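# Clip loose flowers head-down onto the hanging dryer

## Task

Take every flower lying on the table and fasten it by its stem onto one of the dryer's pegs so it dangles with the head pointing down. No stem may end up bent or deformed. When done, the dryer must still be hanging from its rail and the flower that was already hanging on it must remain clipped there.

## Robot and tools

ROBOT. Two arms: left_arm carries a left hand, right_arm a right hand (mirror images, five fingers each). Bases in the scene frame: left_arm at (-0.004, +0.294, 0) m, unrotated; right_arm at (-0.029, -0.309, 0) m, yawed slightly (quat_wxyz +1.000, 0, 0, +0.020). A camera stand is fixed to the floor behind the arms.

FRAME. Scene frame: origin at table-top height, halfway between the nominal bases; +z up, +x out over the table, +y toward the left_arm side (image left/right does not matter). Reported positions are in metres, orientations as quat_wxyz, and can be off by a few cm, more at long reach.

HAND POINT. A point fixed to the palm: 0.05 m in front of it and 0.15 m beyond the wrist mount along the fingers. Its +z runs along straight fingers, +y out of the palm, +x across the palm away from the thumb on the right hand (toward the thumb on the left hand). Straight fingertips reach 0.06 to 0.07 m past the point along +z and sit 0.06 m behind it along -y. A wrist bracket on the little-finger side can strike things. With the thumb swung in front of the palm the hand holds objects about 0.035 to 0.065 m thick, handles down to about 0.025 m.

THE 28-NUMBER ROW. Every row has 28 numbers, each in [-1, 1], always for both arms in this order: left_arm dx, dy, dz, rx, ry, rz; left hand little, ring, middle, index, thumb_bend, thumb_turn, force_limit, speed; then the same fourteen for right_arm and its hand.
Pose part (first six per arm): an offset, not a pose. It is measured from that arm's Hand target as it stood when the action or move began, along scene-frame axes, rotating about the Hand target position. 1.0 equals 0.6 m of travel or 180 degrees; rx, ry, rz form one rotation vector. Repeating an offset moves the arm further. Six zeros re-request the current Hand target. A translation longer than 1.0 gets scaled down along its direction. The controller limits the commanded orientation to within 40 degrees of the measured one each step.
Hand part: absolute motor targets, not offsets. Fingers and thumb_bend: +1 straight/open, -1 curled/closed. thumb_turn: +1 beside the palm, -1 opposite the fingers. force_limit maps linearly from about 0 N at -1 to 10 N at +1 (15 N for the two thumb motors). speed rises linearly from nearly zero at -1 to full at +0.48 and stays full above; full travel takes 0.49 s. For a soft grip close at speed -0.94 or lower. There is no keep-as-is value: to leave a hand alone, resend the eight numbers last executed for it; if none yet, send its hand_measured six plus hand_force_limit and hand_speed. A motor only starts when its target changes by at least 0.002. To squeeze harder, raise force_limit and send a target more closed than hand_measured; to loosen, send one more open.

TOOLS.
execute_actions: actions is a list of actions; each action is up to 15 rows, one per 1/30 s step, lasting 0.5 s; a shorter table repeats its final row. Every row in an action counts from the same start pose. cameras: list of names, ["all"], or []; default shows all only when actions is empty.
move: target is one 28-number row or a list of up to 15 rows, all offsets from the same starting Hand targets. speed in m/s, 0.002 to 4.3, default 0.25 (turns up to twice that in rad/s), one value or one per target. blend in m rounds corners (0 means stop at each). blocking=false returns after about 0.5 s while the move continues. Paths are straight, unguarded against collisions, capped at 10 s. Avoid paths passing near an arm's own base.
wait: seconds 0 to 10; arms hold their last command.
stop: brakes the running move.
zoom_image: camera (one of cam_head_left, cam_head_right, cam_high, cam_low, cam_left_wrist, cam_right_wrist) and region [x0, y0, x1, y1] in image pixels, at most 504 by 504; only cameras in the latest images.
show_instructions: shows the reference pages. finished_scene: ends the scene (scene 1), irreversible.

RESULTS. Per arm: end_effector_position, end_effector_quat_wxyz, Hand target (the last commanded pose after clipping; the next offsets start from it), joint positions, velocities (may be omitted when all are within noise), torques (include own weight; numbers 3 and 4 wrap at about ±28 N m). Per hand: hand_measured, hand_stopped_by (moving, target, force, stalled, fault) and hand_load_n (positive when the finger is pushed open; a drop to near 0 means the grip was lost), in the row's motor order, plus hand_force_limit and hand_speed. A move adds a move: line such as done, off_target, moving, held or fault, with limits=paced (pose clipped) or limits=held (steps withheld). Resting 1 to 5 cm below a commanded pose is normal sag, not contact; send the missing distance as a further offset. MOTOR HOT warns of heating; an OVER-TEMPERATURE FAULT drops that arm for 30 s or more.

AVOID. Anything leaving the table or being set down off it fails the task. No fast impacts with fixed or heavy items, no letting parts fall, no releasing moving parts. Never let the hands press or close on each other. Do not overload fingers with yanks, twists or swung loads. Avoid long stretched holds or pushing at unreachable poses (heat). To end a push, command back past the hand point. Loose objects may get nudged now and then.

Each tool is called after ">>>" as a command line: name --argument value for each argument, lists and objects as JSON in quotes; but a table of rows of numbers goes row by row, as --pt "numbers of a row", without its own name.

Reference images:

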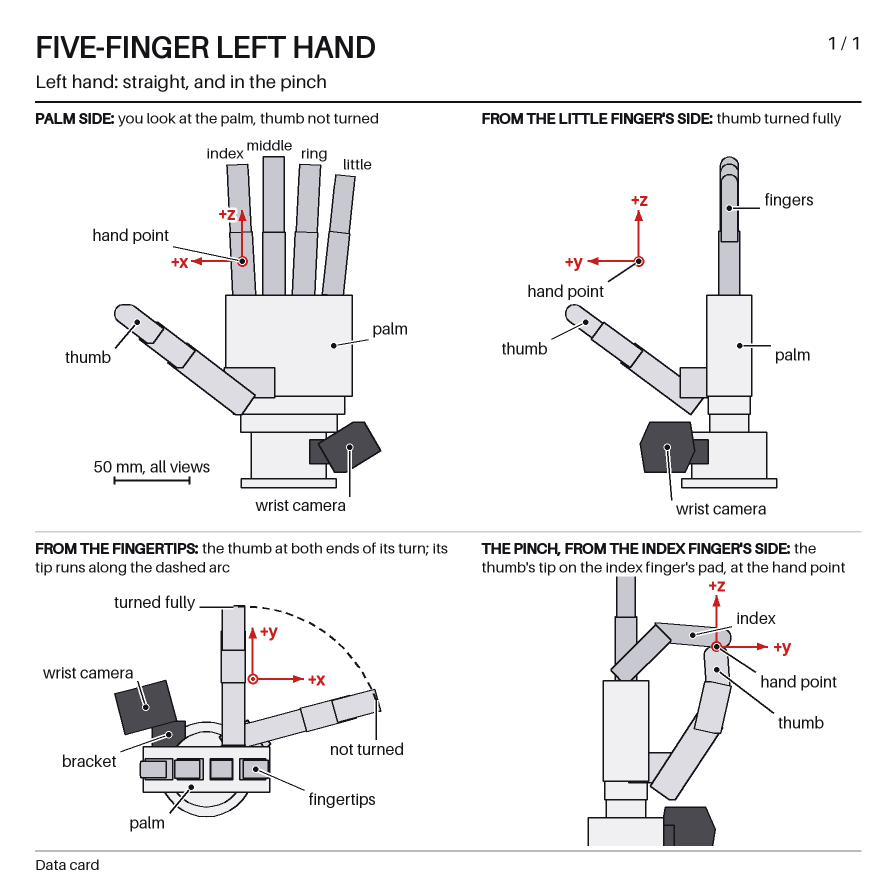

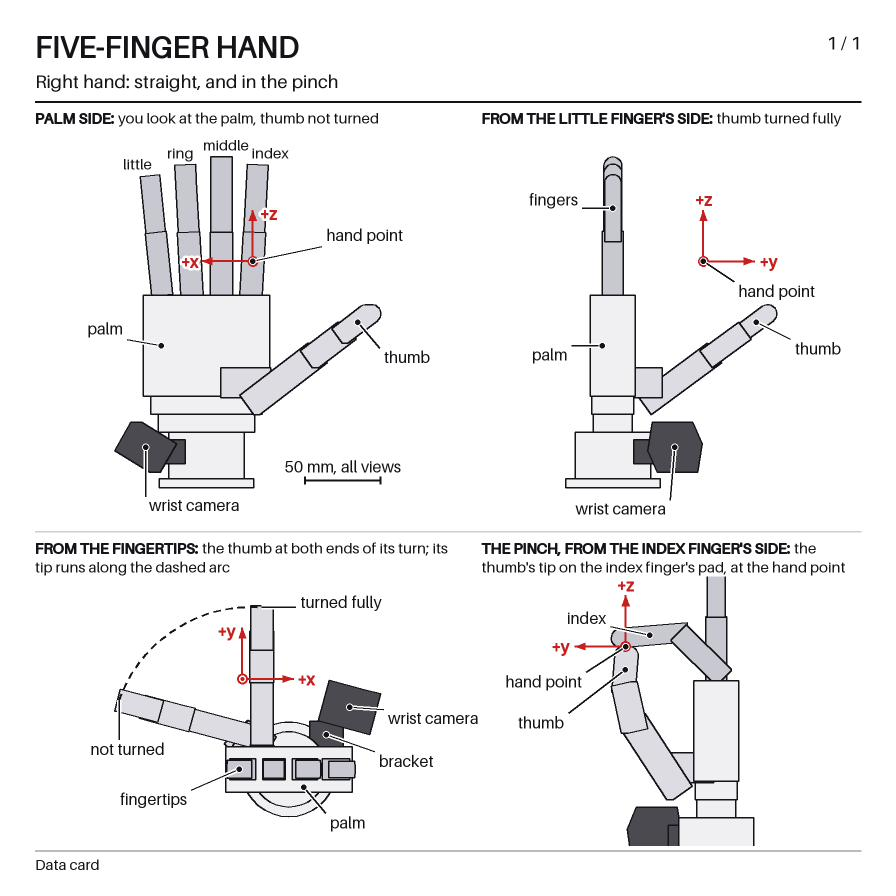

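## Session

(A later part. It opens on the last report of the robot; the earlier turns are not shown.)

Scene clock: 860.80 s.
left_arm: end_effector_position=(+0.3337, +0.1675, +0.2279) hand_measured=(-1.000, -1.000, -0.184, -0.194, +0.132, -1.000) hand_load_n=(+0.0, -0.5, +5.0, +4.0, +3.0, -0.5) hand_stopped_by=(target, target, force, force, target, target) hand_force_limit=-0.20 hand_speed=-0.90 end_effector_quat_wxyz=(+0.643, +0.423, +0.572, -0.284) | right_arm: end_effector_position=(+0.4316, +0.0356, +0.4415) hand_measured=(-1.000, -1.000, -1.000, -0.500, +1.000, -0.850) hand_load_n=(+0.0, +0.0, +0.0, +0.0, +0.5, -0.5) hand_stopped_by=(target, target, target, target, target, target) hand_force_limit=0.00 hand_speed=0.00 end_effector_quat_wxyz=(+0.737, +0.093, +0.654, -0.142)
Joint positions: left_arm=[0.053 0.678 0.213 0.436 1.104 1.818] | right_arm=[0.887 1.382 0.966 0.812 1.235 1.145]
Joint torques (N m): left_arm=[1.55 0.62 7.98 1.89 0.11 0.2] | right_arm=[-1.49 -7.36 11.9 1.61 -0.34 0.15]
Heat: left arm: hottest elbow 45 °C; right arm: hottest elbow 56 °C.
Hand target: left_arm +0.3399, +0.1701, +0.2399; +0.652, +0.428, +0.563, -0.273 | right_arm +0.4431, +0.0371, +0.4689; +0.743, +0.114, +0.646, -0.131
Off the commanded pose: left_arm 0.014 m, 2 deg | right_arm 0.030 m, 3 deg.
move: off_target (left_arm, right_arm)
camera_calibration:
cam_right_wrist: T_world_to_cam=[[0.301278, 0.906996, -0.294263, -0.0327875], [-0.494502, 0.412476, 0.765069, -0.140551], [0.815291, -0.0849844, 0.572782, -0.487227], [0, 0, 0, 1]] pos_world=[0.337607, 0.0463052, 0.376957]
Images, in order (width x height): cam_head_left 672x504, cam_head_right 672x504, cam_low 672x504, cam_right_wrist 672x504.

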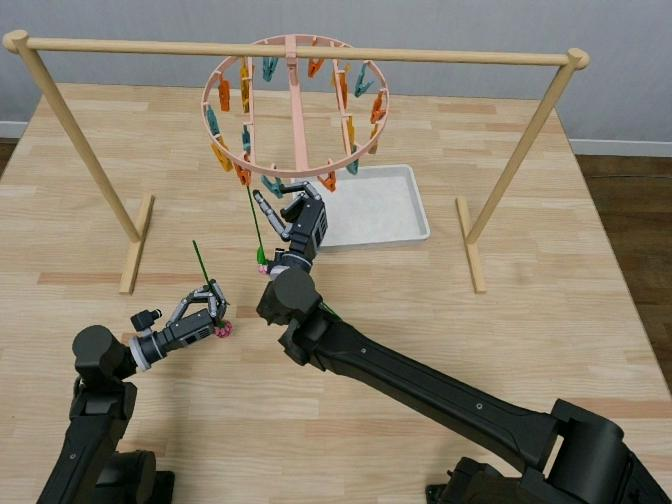

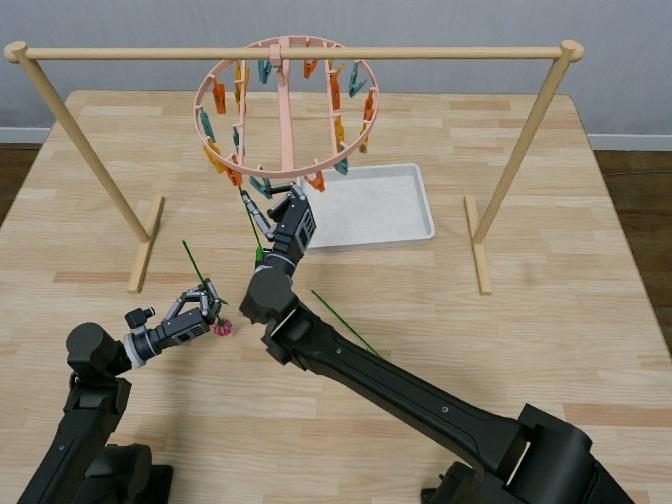

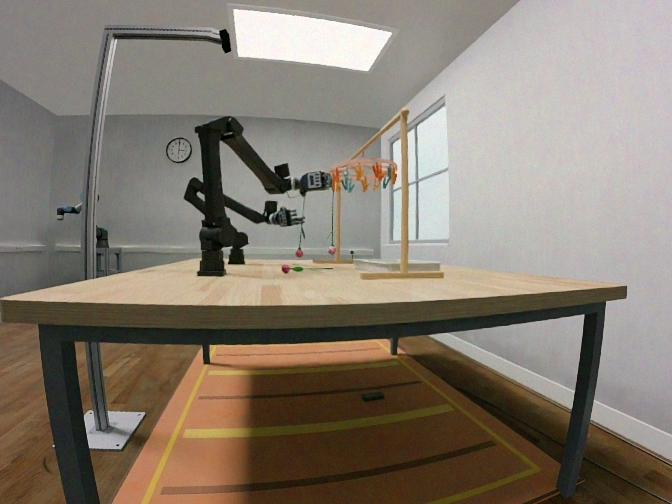

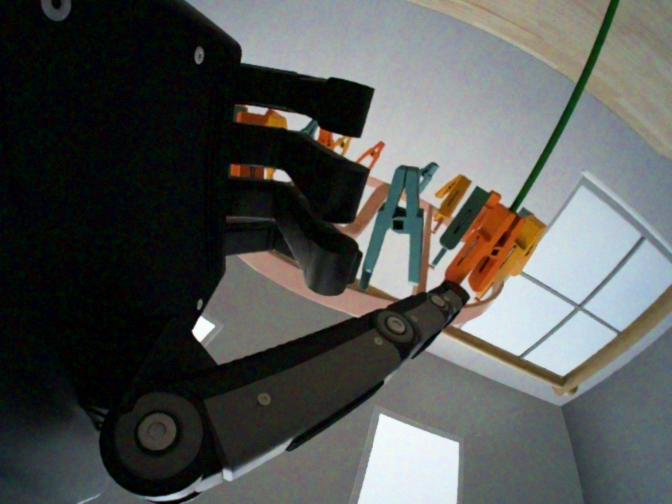

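>>> move --pt "0 0 0 0 0 0 -1 -1 -0.5 -0.5 0.13 -1 -0.2 -0.9 0 0.01 -0.01 0 0 0 -1 -1 -1 -0.75 1 -0.85 0 0" --pt "0 0 0 0 0 0 -1 -1 -0.5 -0.5 0.13 -1 -0.2 -0.9 0.0333 0.01 -0.01 0 0 0 -1 -1 -1 -0.75 1 -0.85 0 0" --cameras '["cam_head_left","cam_head_right","cam_right_wrist","cam_low"]' --speed 0.05

>>> zoom_image --camera "cam_right_wrist" --region '[320, 130, 500, 330]'

>>> zoom_image --camera "cam_low" --region '[300, 155, 350, 205]'

>>> zoom_image --camera "cam_head_left" --region '[230, 140, 330, 230]'

>>> zoom_image --camera "cam_head_right" --region '[220, 140, 320, 230]'

Scene clock: 882.00 s.
left_arm: end_effector_position=(+0.3337, +0.1675, +0.2279) hand_measured=(-1.000, -1.000, -0.184, -0.194, +0.132, -1.000) hand_load_n=(+0.0, +0.0, +5.0, +4.0, +3.0, -0.5) hand_stopped_by=(target, target, force, force, target, target) hand_force_limit=-0.20 hand_speed=-0.90 end_effector_quat_wxyz=(+0.643, +0.423, +0.572, -0.284) | right_arm: end_effector_position=(+0.4511, +0.0411, +0.4363) hand_measured=(-1.000, -1.000, -1.000, -0.750, +1.000, -0.850) hand_load_n=(+0.0, +0.0, +0.0, +0.0, +0.0, +0.0) hand_stopped_by=(target, target, target, target, target, target) hand_force_limit=0.00 hand_speed=0.00 end_effector_quat_wxyz=(+0.737, +0.094, +0.654, -0.142)
Joint positions: left_arm=[0.053 0.678 0.213 0.436 1.104 1.818] | right_arm=[0.86 1.427 1.002 0.791 1.212 1.177]
Joint torques (N m): left_arm=[1.49 0.62 7.98 1.89 0.11 0.21] | right_arm=[-1.96 -8.64 11.56 1.59 -0.29 0.09]
Heat: left arm: hottest elbow 45 °C; right arm: hottest elbow 54 °C.
Hand target: left_arm +0.3399, +0.1701, +0.2399; +0.652, +0.428, +0.563, -0.273 | right_arm +0.4631, +0.0431, +0.4629; +0.743, +0.114, +0.646, -0.131
Off the commanded pose: left_arm 0.014 m, 2 deg | right_arm 0.029 m, 3 deg.
move: off_target (left_arm, right_arm)
camera_calibration:
cam_right_wrist: T_world_to_cam=[[0.301856, 0.907378, -0.292488, -0.0462791], [-0.494123, 0.411281, 0.765957, -0.129851], [0.815307, -0.0866838, 0.572504, -0.499443], [0, 0, 0, 1]] pos_world=[0.357007, 0.052104, 0.371857]
Images, in order (width x height): cam_head_left 672x504, cam_head_right 672x504, cam_low 672x504, cam_right_wrist 672x504.

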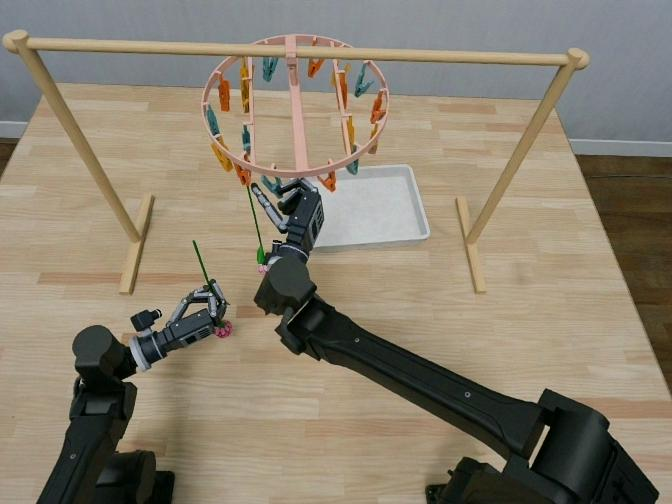

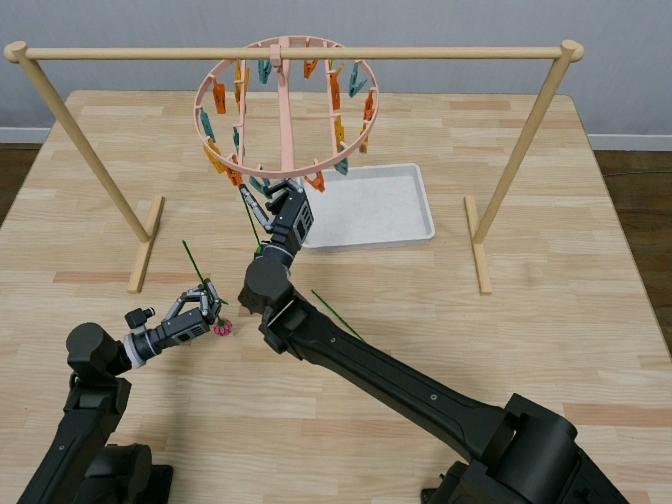

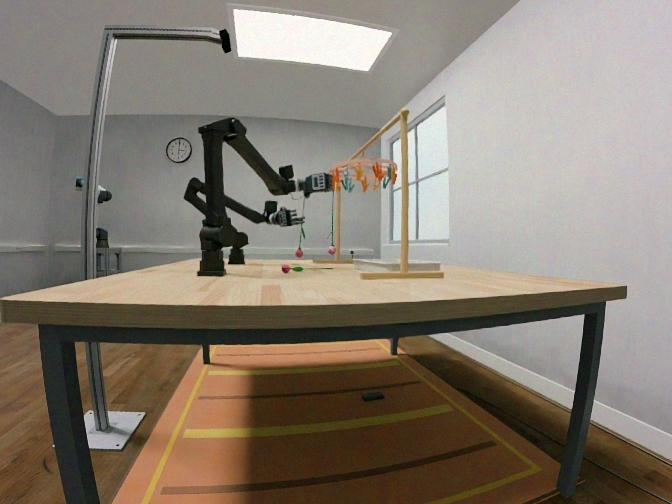

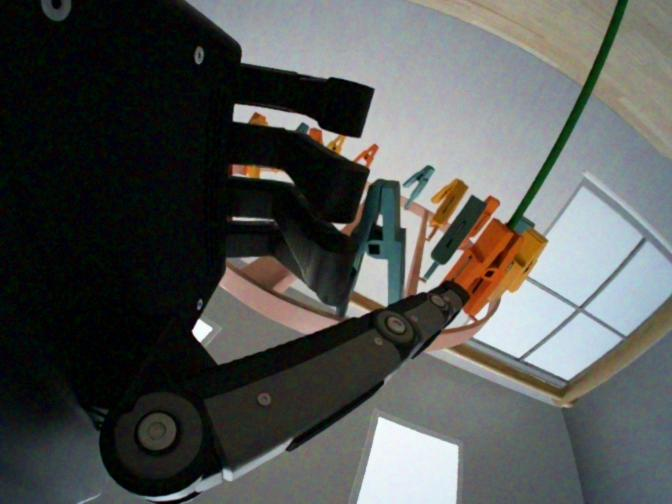

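Scaled by 2.520 from the camera's 672x504 image, which has a finer 960x720 frame.

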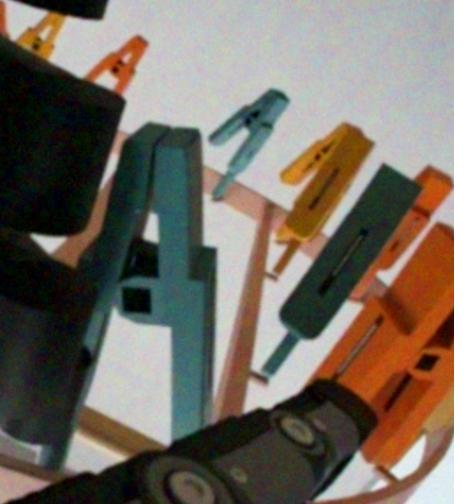

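Scaled by 10.080 from the camera's 672x504 image, which has a finer 960x720 frame.

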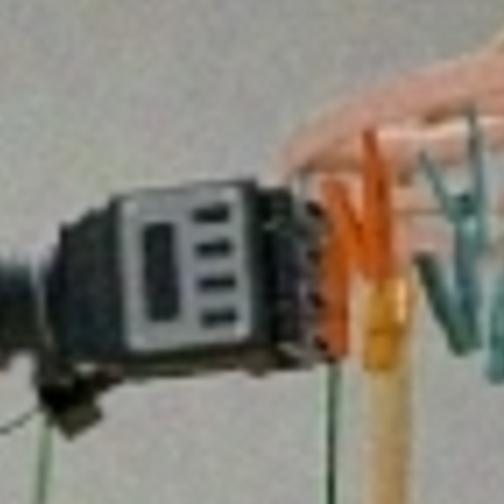

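Scaled by 5.040 from the camera's 672x504 image, which has a finer 960x720 frame.

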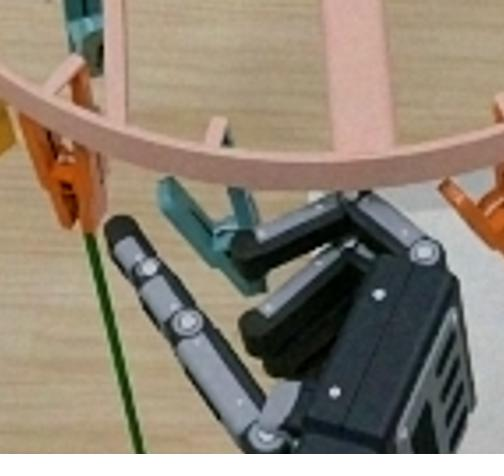

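Scaled by 5.040 from the camera's 672x504 image, which has a finer 960x720 frame.

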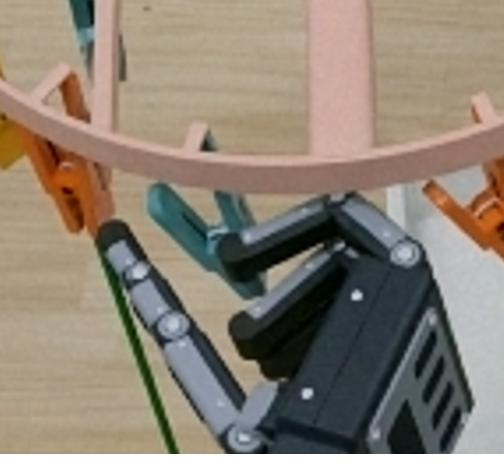

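>>> move --target '[0,0,0,0,0,0,-1,-1,-0.5,-0.5,0.13,-1,-0.2,-0.9,0.01,0,0.0067,0,0,0,-1,-1,-1,-0.75,1,-0.7,0,-0.5]' --cameras '["cam_head_left","cam_head_right","cam_right_wrist","cam_low"]' --speed 0.05

>>> zoom_image --camera "cam_right_wrist" --region '[320, 130, 500, 330]'

>>> zoom_image --camera "cam_head_left" --region '[230, 140, 330, 230]'

>>> zoom_image --camera "cam_head_right" --region '[220, 140, 320, 230]'

Scene clock: 898.70 s.
left_arm: end_effector_position=(+0.3337, +0.1675, +0.2279) hand_measured=(-1.000, -1.000, -0.184, -0.194, +0.132, -1.000) hand_load_n=(+0.0, +0.0, +5.0, +4.0, +3.5, -0.5) hand_stopped_by=(target, target, force, force, target, target) hand_force_limit=-0.20 hand_speed=-0.90 end_effector_quat_wxyz=(+0.643, +0.423, +0.572, -0.284) | right_arm: end_effector_position=(+0.4565, +0.0421, +0.4403) hand_measured=(-1.000, -1.000, -1.000, -0.750, +1.000, -0.700) hand_load_n=(+0.0, +0.0, +0.0, +0.0, +0.0, +0.0) hand_stopped_by=(target, target, target, target, target, target) hand_force_limit=0.00 hand_speed=-0.50 end_effector_quat_wxyz=(+0.737, +0.094, +0.655, -0.141)
Joint positions: left_arm=[0.053 0.678 0.213 0.436 1.104 1.818] | right_arm=[0.852 1.43 1.02 0.767 1.203 1.188]
Joint torques (N m): left_arm=[1.49 0.62 7.97 1.87 0.11 0.21] | right_arm=[-1.44 -9.17 11.95 1.61 -0.3 0.06]
Heat: left arm: hottest elbow 46 °C; right arm: hottest elbow 54 °C.
Hand target: left_arm +0.3399, +0.1701, +0.2399; +0.652, +0.428, +0.563, -0.273 | right_arm +0.4691, +0.0431, +0.4668; +0.743, +0.114, +0.646, -0.131
Off the commanded pose: left_arm 0.014 m, 2 deg | right_arm 0.029 m, 3 deg.
move: off_target (left_arm, right_arm)
camera_calibration:
cam_right_wrist: T_world_to_cam=[[0.300346, 0.907937, -0.292305, -0.0470144], [-0.494526, 0.410274, 0.766237, -0.13048], [0.81562, -0.0855832, 0.572223, -0.506134], [0, 0, 0, 1]] pos_world=[0.362408, 0.0529022, 0.375857]
Images, in order (width x height): cam_head_left 672x504, cam_head_right 672x504, cam_low 672x504, cam_right_wrist 672x504.

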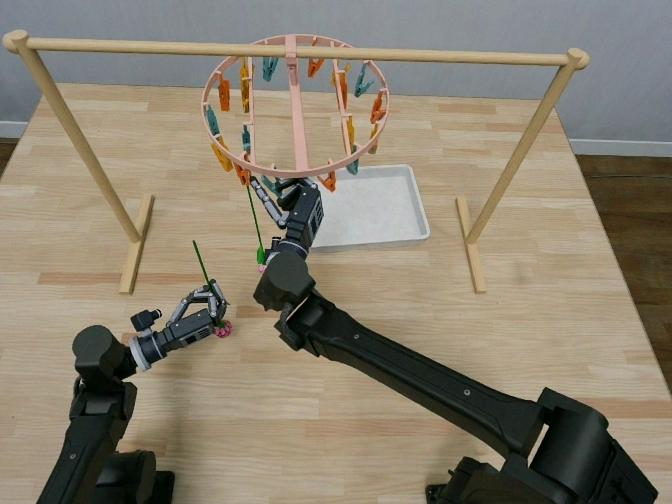

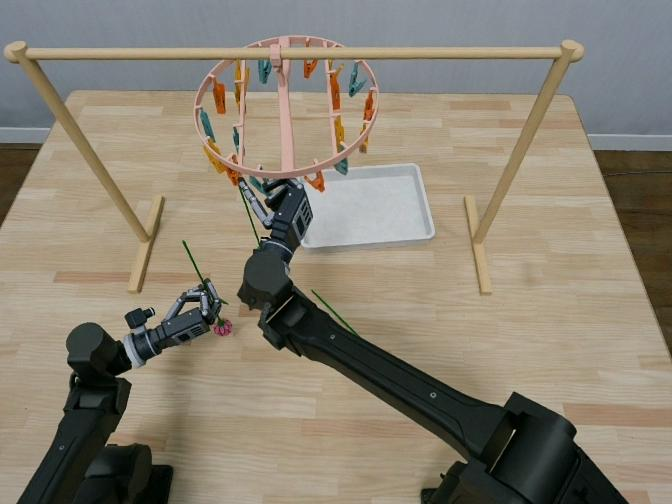

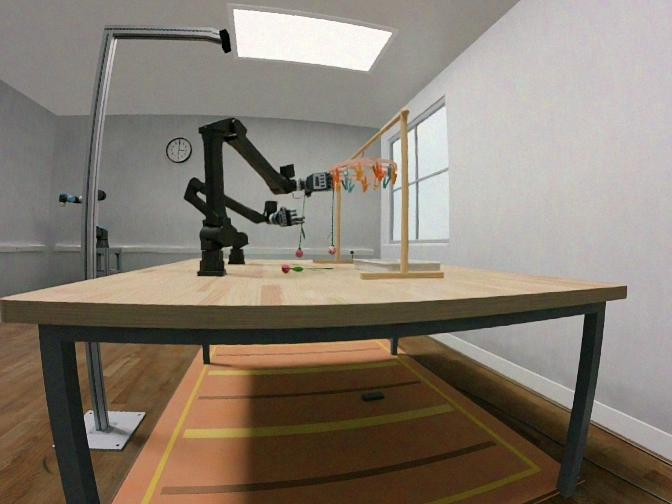

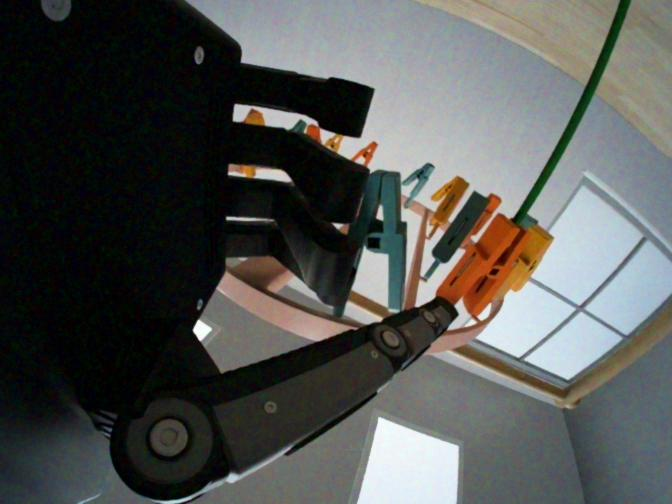

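Scaled by 2.520 from the camera's 672x504 image, which has a finer 960x720 frame.

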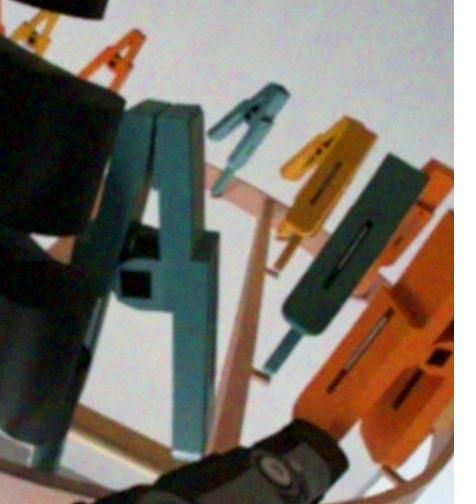

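Scaled by 5.040 from the camera's 672x504 image, which has a finer 960x720 frame.

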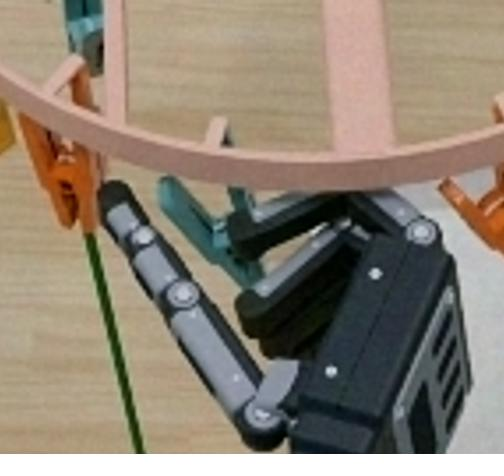

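Scaled by 5.040 from the camera's 672x504 image, which has a finer 960x720 frame.

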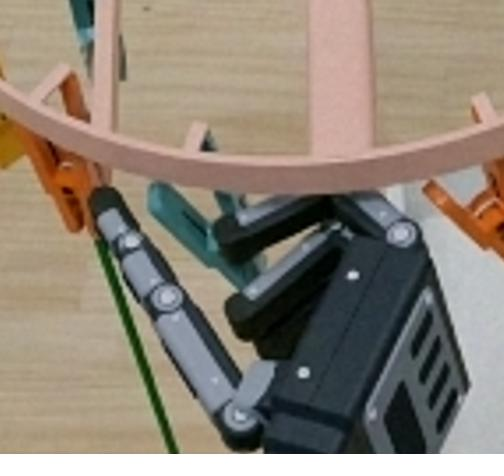

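>>> move --pt "0 0 0 0 0 0 -1 -1 -0.5 -0.5 0.13 -1 -0.2 -0.9 0.003 -0.0083 0.0 0 0 0 -1 -1 -1 -0.75 1 -0.7 0 -0.5" --pt "0 0 0 0 0 0 -1 -1 -0.5 -0.5 0.13 -1 -0.2 -0.9 0.003 -0.0083 0.0 0 0 0 -1 -1 -1 -0.5 1 -0.7 0 -0.8" --cameras '["cam_head_left","cam_head_right","cam_right_wrist","cam_low"]' --speed 0.05

>>> zoom_image --camera "cam_right_wrist" --region '[320, 130, 500, 330]'

>>> zoom_image --camera "cam_head_left" --region '[230, 140, 330, 230]'

>>> zoom_image --camera "cam_head_right" --region '[220, 140, 320, 230]'

Scene clock: 912.43 s.
left_arm: end_effector_position=(+0.3337, +0.1675, +0.2279) hand_measured=(-1.000, -1.000, -0.184, -0.194, +0.132, -1.000) hand_load_n=(+0.0, +0.0, +5.0, +4.5, +3.0, -0.5) hand_stopped_by=(target, target, force, force, target, target) hand_force_limit=-0.20 hand_speed=-0.90 end_effector_quat_wxyz=(+0.643, +0.423, +0.572, -0.284) | right_arm: end_effector_position=(+0.4603, +0.0395, +0.4392) hand_measured=(-1.000, -1.000, -1.000, -0.500, +1.000, -0.700) hand_load_n=(+0.0, +0.0, +0.0, +0.0, +0.0, +0.0) hand_stopped_by=(target, target, target, target, target, target) hand_force_limit=0.00 hand_speed=-0.80 end_effector_quat_wxyz=(+0.736, +0.093, +0.655, -0.142)
Joint positions: left_arm=[0.053 0.678 0.213 0.436 1.104 1.818] | right_arm=[0.842 1.43 1.02 0.756 1.193 1.2]
Joint torques (N m): left_arm=[1.55 0.67 7.97 1.88 0.11 0.2] | right_arm=[-2.49 -8.64 11.44 1.42 -0.27 0.17]
Heat: left arm: hottest elbow 46 °C; right arm: hottest elbow 56 °C.
Hand target: left_arm +0.3399, +0.1701, +0.2399; +0.652, +0.428, +0.563, -0.273 | right_arm +0.4708, +0.0382, +0.4668; +0.743, +0.114, +0.646, -0.131
Off the commanded pose: left_arm 0.014 m, 2 deg | right_arm 0.030 m, 3 deg.
move: off_target (left_arm, right_arm); target 2's new numbers were sent with right_arm's hand 0.030 m and 3 deg from that target
camera_calibration:
cam_right_wrist: T_world_to_cam=[[0.29989, 0.907713, -0.293466, -0.0454445], [-0.493451, 0.410873, 0.766609, -0.127381], [0.816438, -0.0850868, 0.571129, -0.508718], [0, 0, 0, 1]] pos_world=[0.366109, 0.0503029, 0.374859]
Images, in order (width x height): cam_head_left 672x504, cam_head_right 672x504, cam_low 672x504, cam_right_wrist 672x504.

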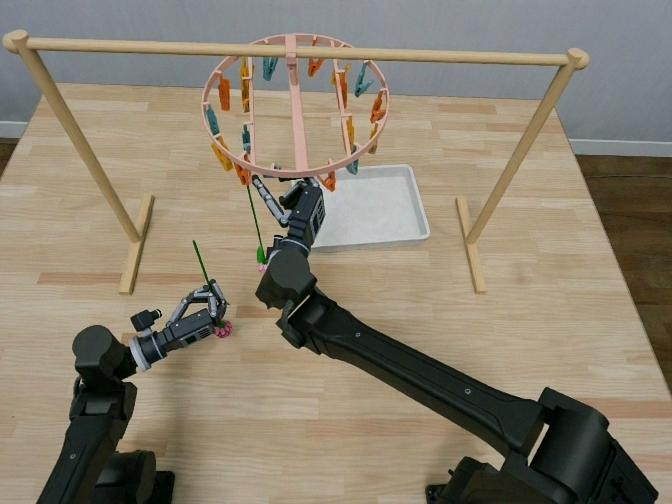

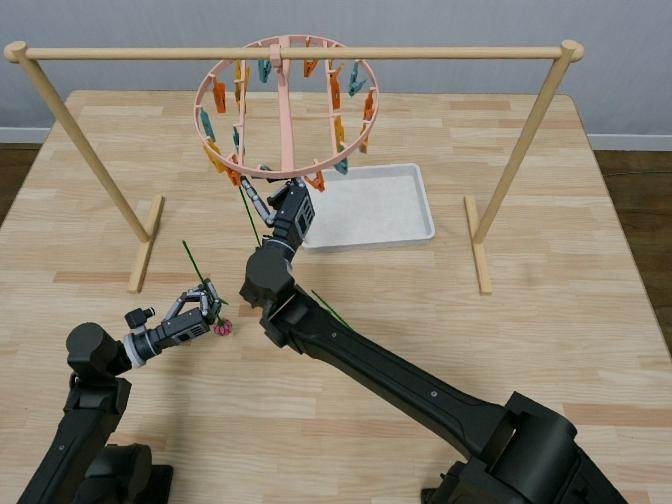

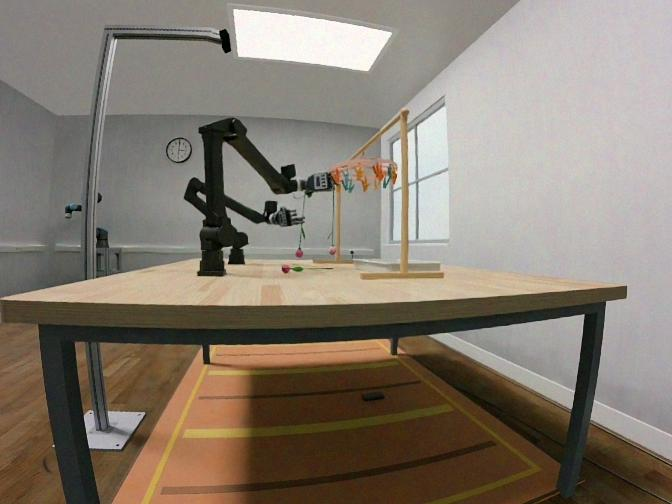

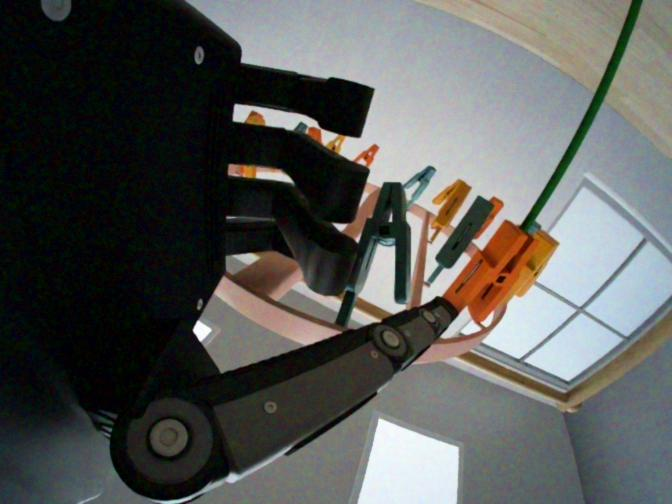

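Scaled by 2.520 from the camera's 672x504 image, which has a finer 960x720 frame.

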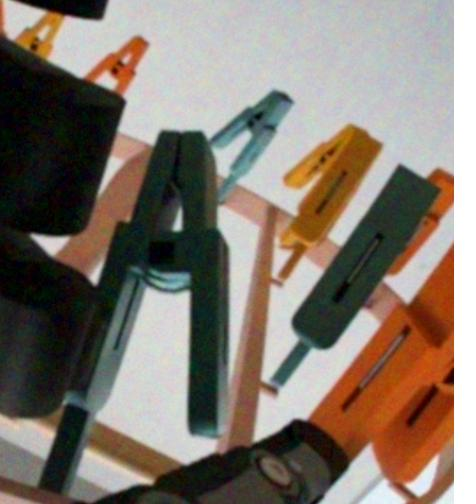

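Scaled by 5.040 from the camera's 672x504 image, which has a finer 960x720 frame.

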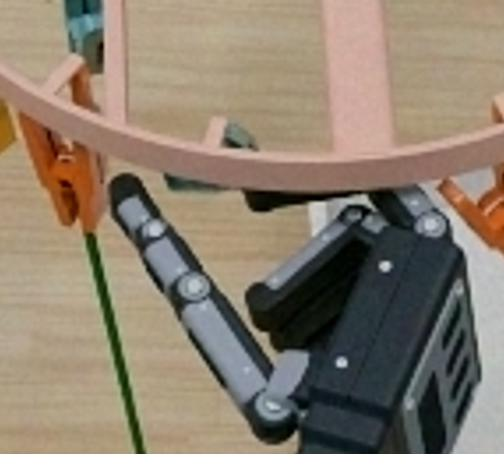

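Scaled by 5.040 from the camera's 672x504 image, which has a finer 960x720 frame.

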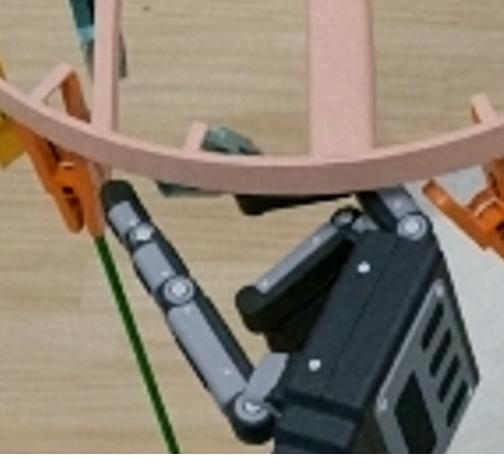

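>>> move --pt "0 0 0 0 0 0 -1 -1 -0.5 -0.5 0.13 -1 -0.2 -0.9 0.0 0.0 0.0 0 0 0 -1 -1 -1 -0.85 1 -0.7 0 -0.6" --pt "0 0 0 0 0 0 -1 -1 -0.5 -0.5 0.13 -1 -0.2 -0.9 -0.0667 0.0 0.0 0 0 0 -1 -1 -1 -0.85 1 -0.7 0 -0.6" --pt "0 0 0 0 0 0 -1 -1 -0.5 -0.5 0.13 -1 -0.2 -0.9 -0.0667 0.0 -0.11 0 0 0 -1 -1 -1 -0.45 1 -0.7 0 -0.6" --cameras '["cam_head_left","cam_head_right","cam_right_wrist","cam_low"]' --speed 0.06

>>> zoom_image --camera "cam_right_wrist" --region '[320, 100, 500, 300]'

>>> zoom_image --camera "cam_head_left" --region '[230, 140, 330, 240]'

>>> zoom_image --camera "cam_head_right" --region '[220, 140, 320, 240]'

Scene clock: 949.30 s.
left_arm: end_effector_position=(+0.3337, +0.1675, +0.2279) hand_measured=(-1.000, -1.000, -0.184, -0.194, +0.132, -1.000) hand_load_n=(+0.0, +0.0, +5.0, +4.0, +3.0, +0.0) hand_stopped_by=(target, target, force, force, target, target) hand_force_limit=-0.20 hand_speed=-0.90 end_effector_quat_wxyz=(+0.643, +0.423, +0.572, -0.284) | right_arm: end_effector_position=(+0.4350, +0.0307, +0.4099) hand_measured=(-1.000, -1.000, -1.000, -0.450, +1.000, -0.700) hand_load_n=(+0.0, +0.0, +0.0, +0.0, +0.0, -0.5) hand_stopped_by=(target, target, target, target, target, target) hand_force_limit=0.00 hand_speed=-0.60 end_effector_quat_wxyz=(+0.744, +0.122, +0.644, -0.132)
Joint positions: left_arm=[0.053 0.678 0.213 0.436 1.104 1.818] | right_arm=[0.881 1.459 0.918 1.008 1.251 1.136]
Joint torques (N m): left_arm=[1.49 0.62 7.97 1.88 0.11 0.2] | right_arm=[0.5 -7.88 6.09 2.33 -0.19 0.01]
Heat: left arm: hottest elbow 46 °C; right arm: hottest elbow 56 °C.
Hand target: left_arm +0.3399, +0.1701, +0.2399; +0.652, +0.428, +0.563, -0.273 | right_arm +0.4309, +0.0383, +0.4008; +0.743, +0.114, +0.646, -0.131
Off the commanded pose: left_arm 0.014 m, 2 deg | right_arm 0.012 m, 1 deg.
move: off_target (left_arm, right_arm); target 3's new numbers were sent with right_arm's hand 0.012 m and 1 deg from that target
camera_calibration:
cam_right_wrist: T_world_to_cam=[[0.330871, 0.913884, -0.235245, -0.0759422], [-0.512322, 0.383308, 0.768506, -0.105518], [0.792496, -0.133755, 0.595029, -0.470036], [0, 0, 0, 1]] pos_world=[0.34357, 0.0469786, 0.342911]
Images, in order (width x height): cam_head_left 672x504, cam_head_right 672x504, cam_low 672x504, cam_right_wrist 672x504.

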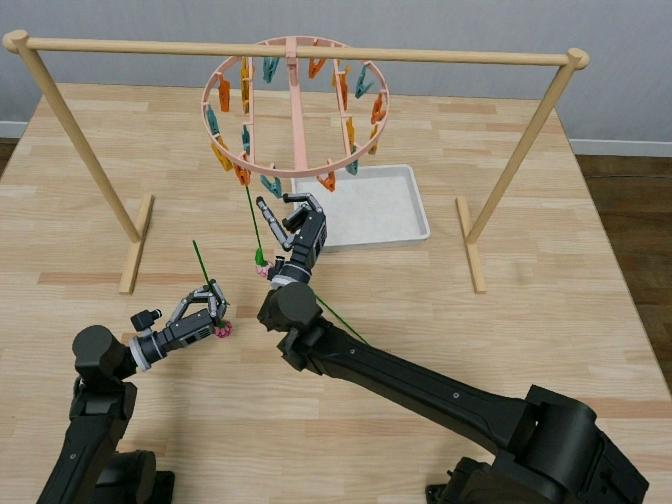

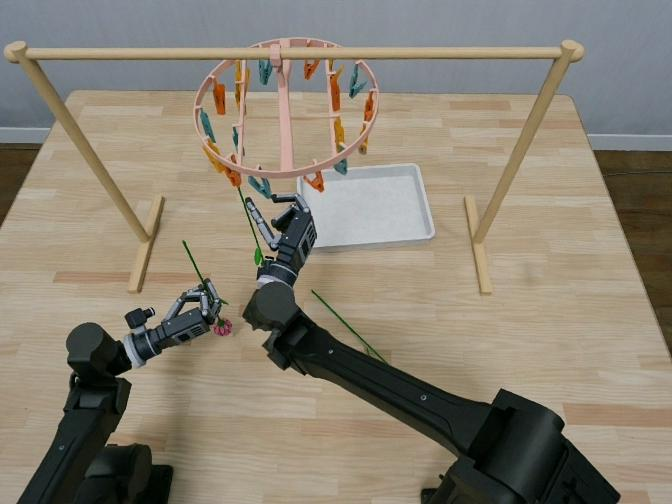

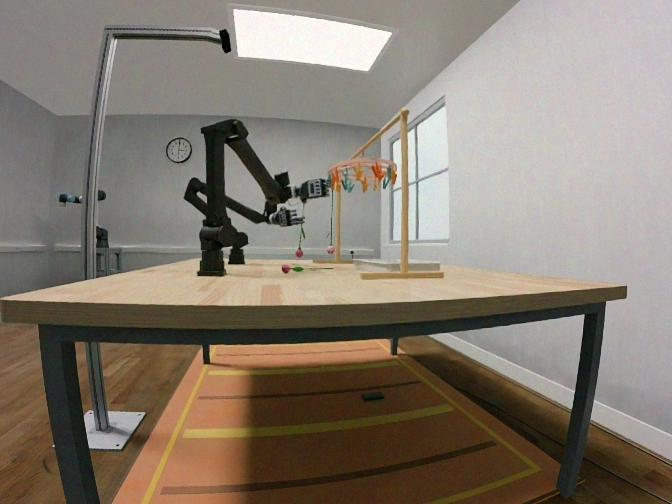

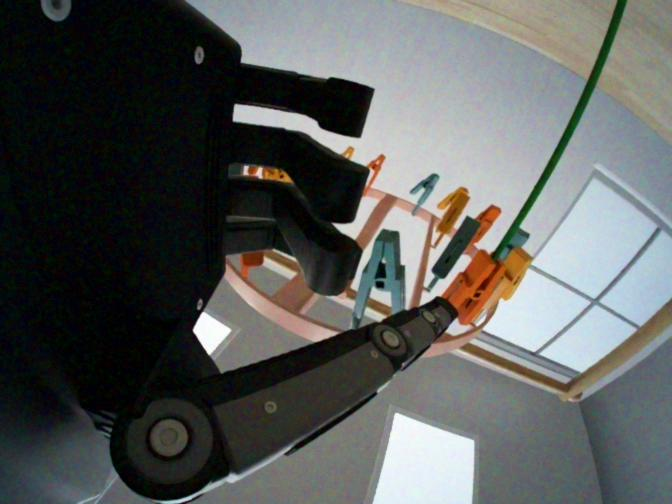

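Scaled by 2.520 from the camera's 672x504 image, which has a finer 960x720 frame.

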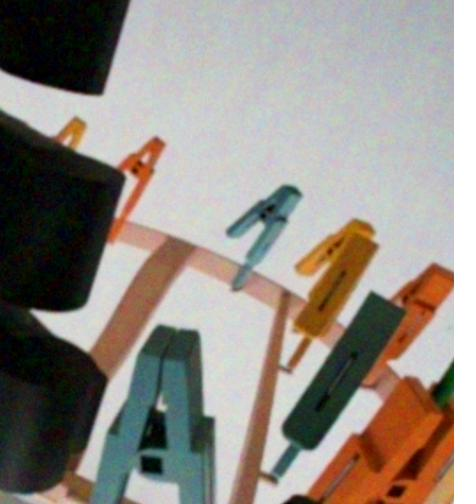

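Scaled by 5.040 from the camera's 672x504 image, which has a finer 960x720 frame.

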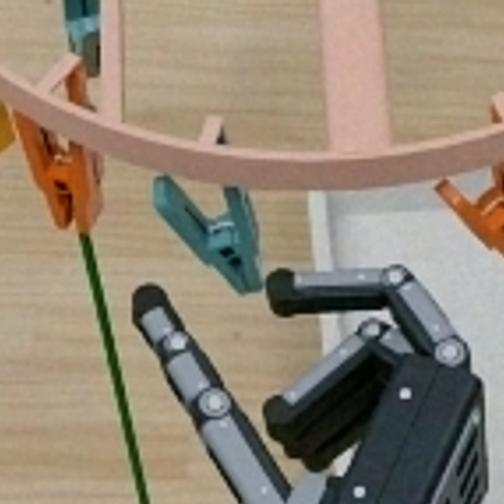

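Scaled by 5.040 from the camera's 672x504 image, which has a finer 960x720 frame.

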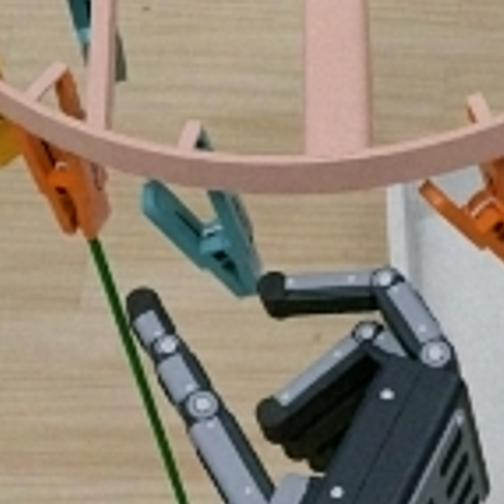

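>>> move --target '[0,0,0,0,0,0,-1,-1,-0.5,-0.5,0.13,-1,-0.2,-0.9,-0.0017,0.0133,-0.0517,0,0,0,-1,-1,-1,-0.45,1,-0.7,0,-0.6]' --cameras '["cam_head_left","cam_head_right","cam_right_wrist","cam_low"]' --speed 0.06

>>> zoom_image --camera "cam_head_left" --region '[230, 140, 330, 240]'

>>> zoom_image --camera "cam_head_right" --region '[220, 140, 320, 240]'

>>> zoom_image --camera "cam_low" --region '[300, 155, 350, 205]'

Scene clock: 957.07 s.
left_arm: end_effector_position=(+0.3337, +0.1675, +0.2279) hand_measured=(-1.000, -1.000, -0.184, -0.194, +0.132, -1.000) hand_load_n=(+0.0, +0.0, +5.0, +4.0, +3.0, +0.0) hand_stopped_by=(target, target, force, force, target, target) hand_force_limit=-0.20 hand_speed=-0.90 end_effector_quat_wxyz=(+0.643, +0.423, +0.572, -0.284) | right_arm: end_effector_position=(+0.4346, +0.0389, +0.3783) hand_measured=(-1.000, -1.000, -1.000, -0.450, +1.000, -0.700) hand_load_n=(+0.0, +0.0, +0.0, -0.5, +0.0, -0.5) hand_stopped_by=(target, target, target, target, target, target) hand_force_limit=0.00 hand_speed=-0.60 end_effector_quat_wxyz=(+0.744, +0.122, +0.644, -0.132)
Joint positions: left_arm=[0.053 0.678 0.213 0.436 1.104 1.818] | right_arm=[0.892 1.528 0.894 1.118 1.262 1.119]
Joint torques (N m): left_arm=[1.49 0.62 7.98 1.87 0.11 0.21] | right_arm=[0.38 -8.64 5.76 2.51 -0.24 0.04]
Heat: left arm: hottest elbow 46 °C; right arm: hottest elbow 54 °C.
Hand target: left_arm +0.3399, +0.1701, +0.2399; +0.652, +0.428, +0.563, -0.273 | right_arm +0.4298, +0.0462, +0.3698; +0.743, +0.114, +0.646, -0.131
Off the commanded pose: left_arm 0.014 m, 2 deg | right_arm 0.012 m, 1 deg.
move: off_target (left_arm, right_arm)
camera_calibration:
cam_right_wrist: T_world_to_cam=[[0.331099, 0.913655, -0.235812, -0.0906271], [-0.511649, 0.383816, 0.7687, -0.0849014], [0.792836, -0.133863, 0.594552, -0.449783], [0, 0, 0, 1]] pos_world=[0.34317, 0.0551794, 0.311312]
Images, in order (width x height): cam_head_left 672x504, cam_head_right 672x504, cam_low 672x504, cam_right_wrist 672x504.

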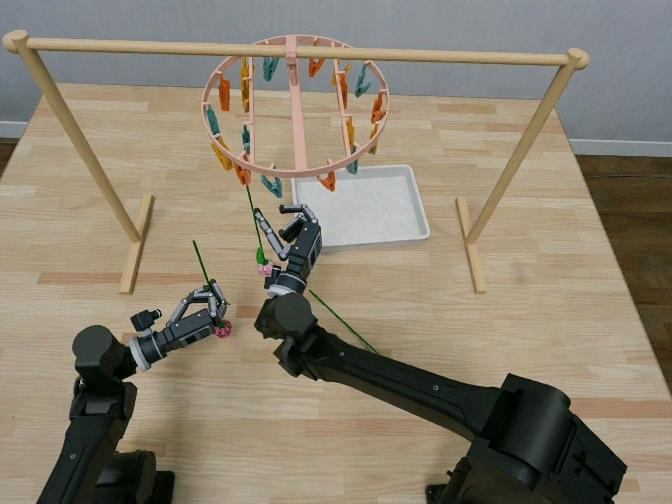

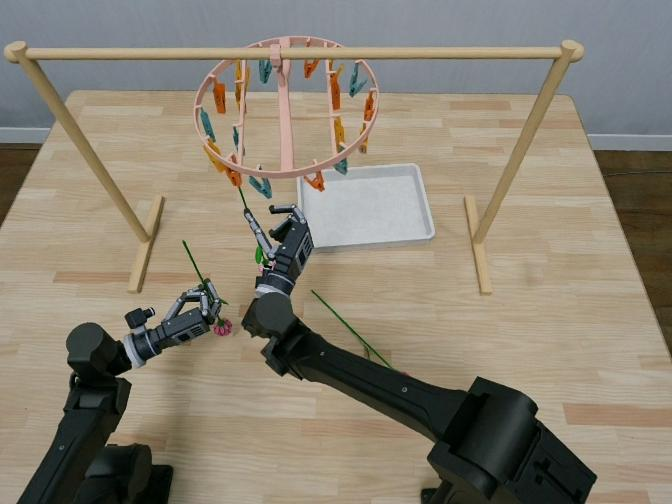

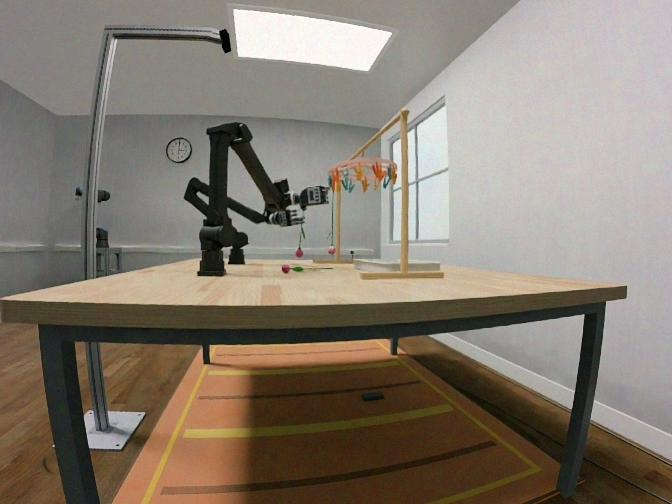

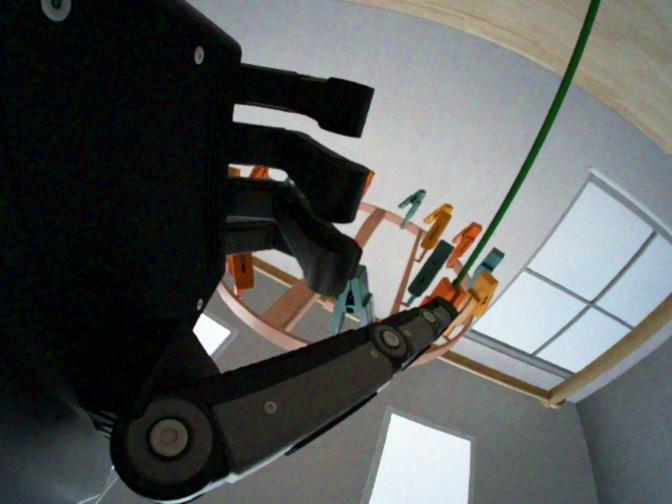

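Scaled by 5.040 from the camera's 672x504 image, which has a finer 960x720 frame.

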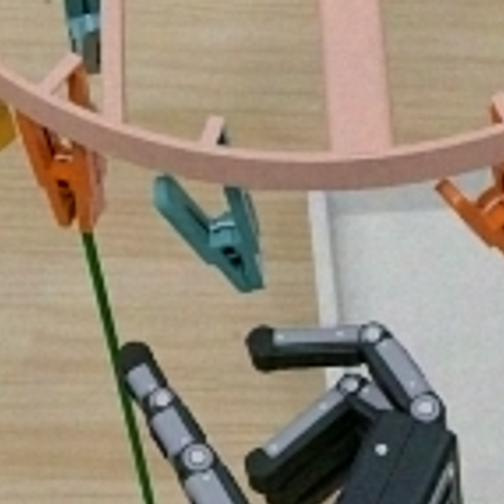

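Scaled by 5.040 from the camera's 672x504 image, which has a finer 960x720 frame.

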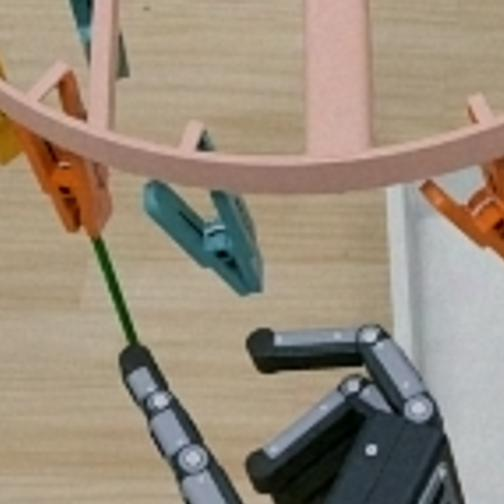

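Scaled by 10.080 from the camera's 672x504 image, which has a finer 960x720 frame.

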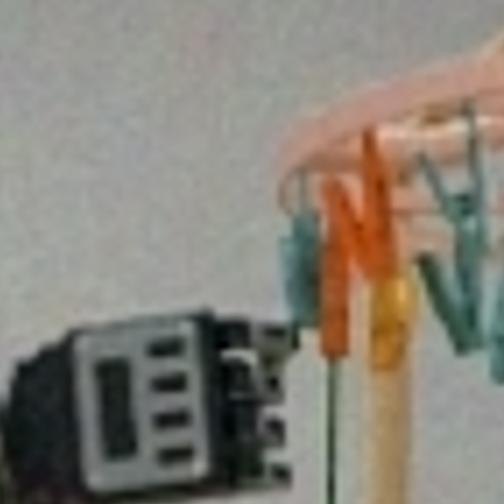

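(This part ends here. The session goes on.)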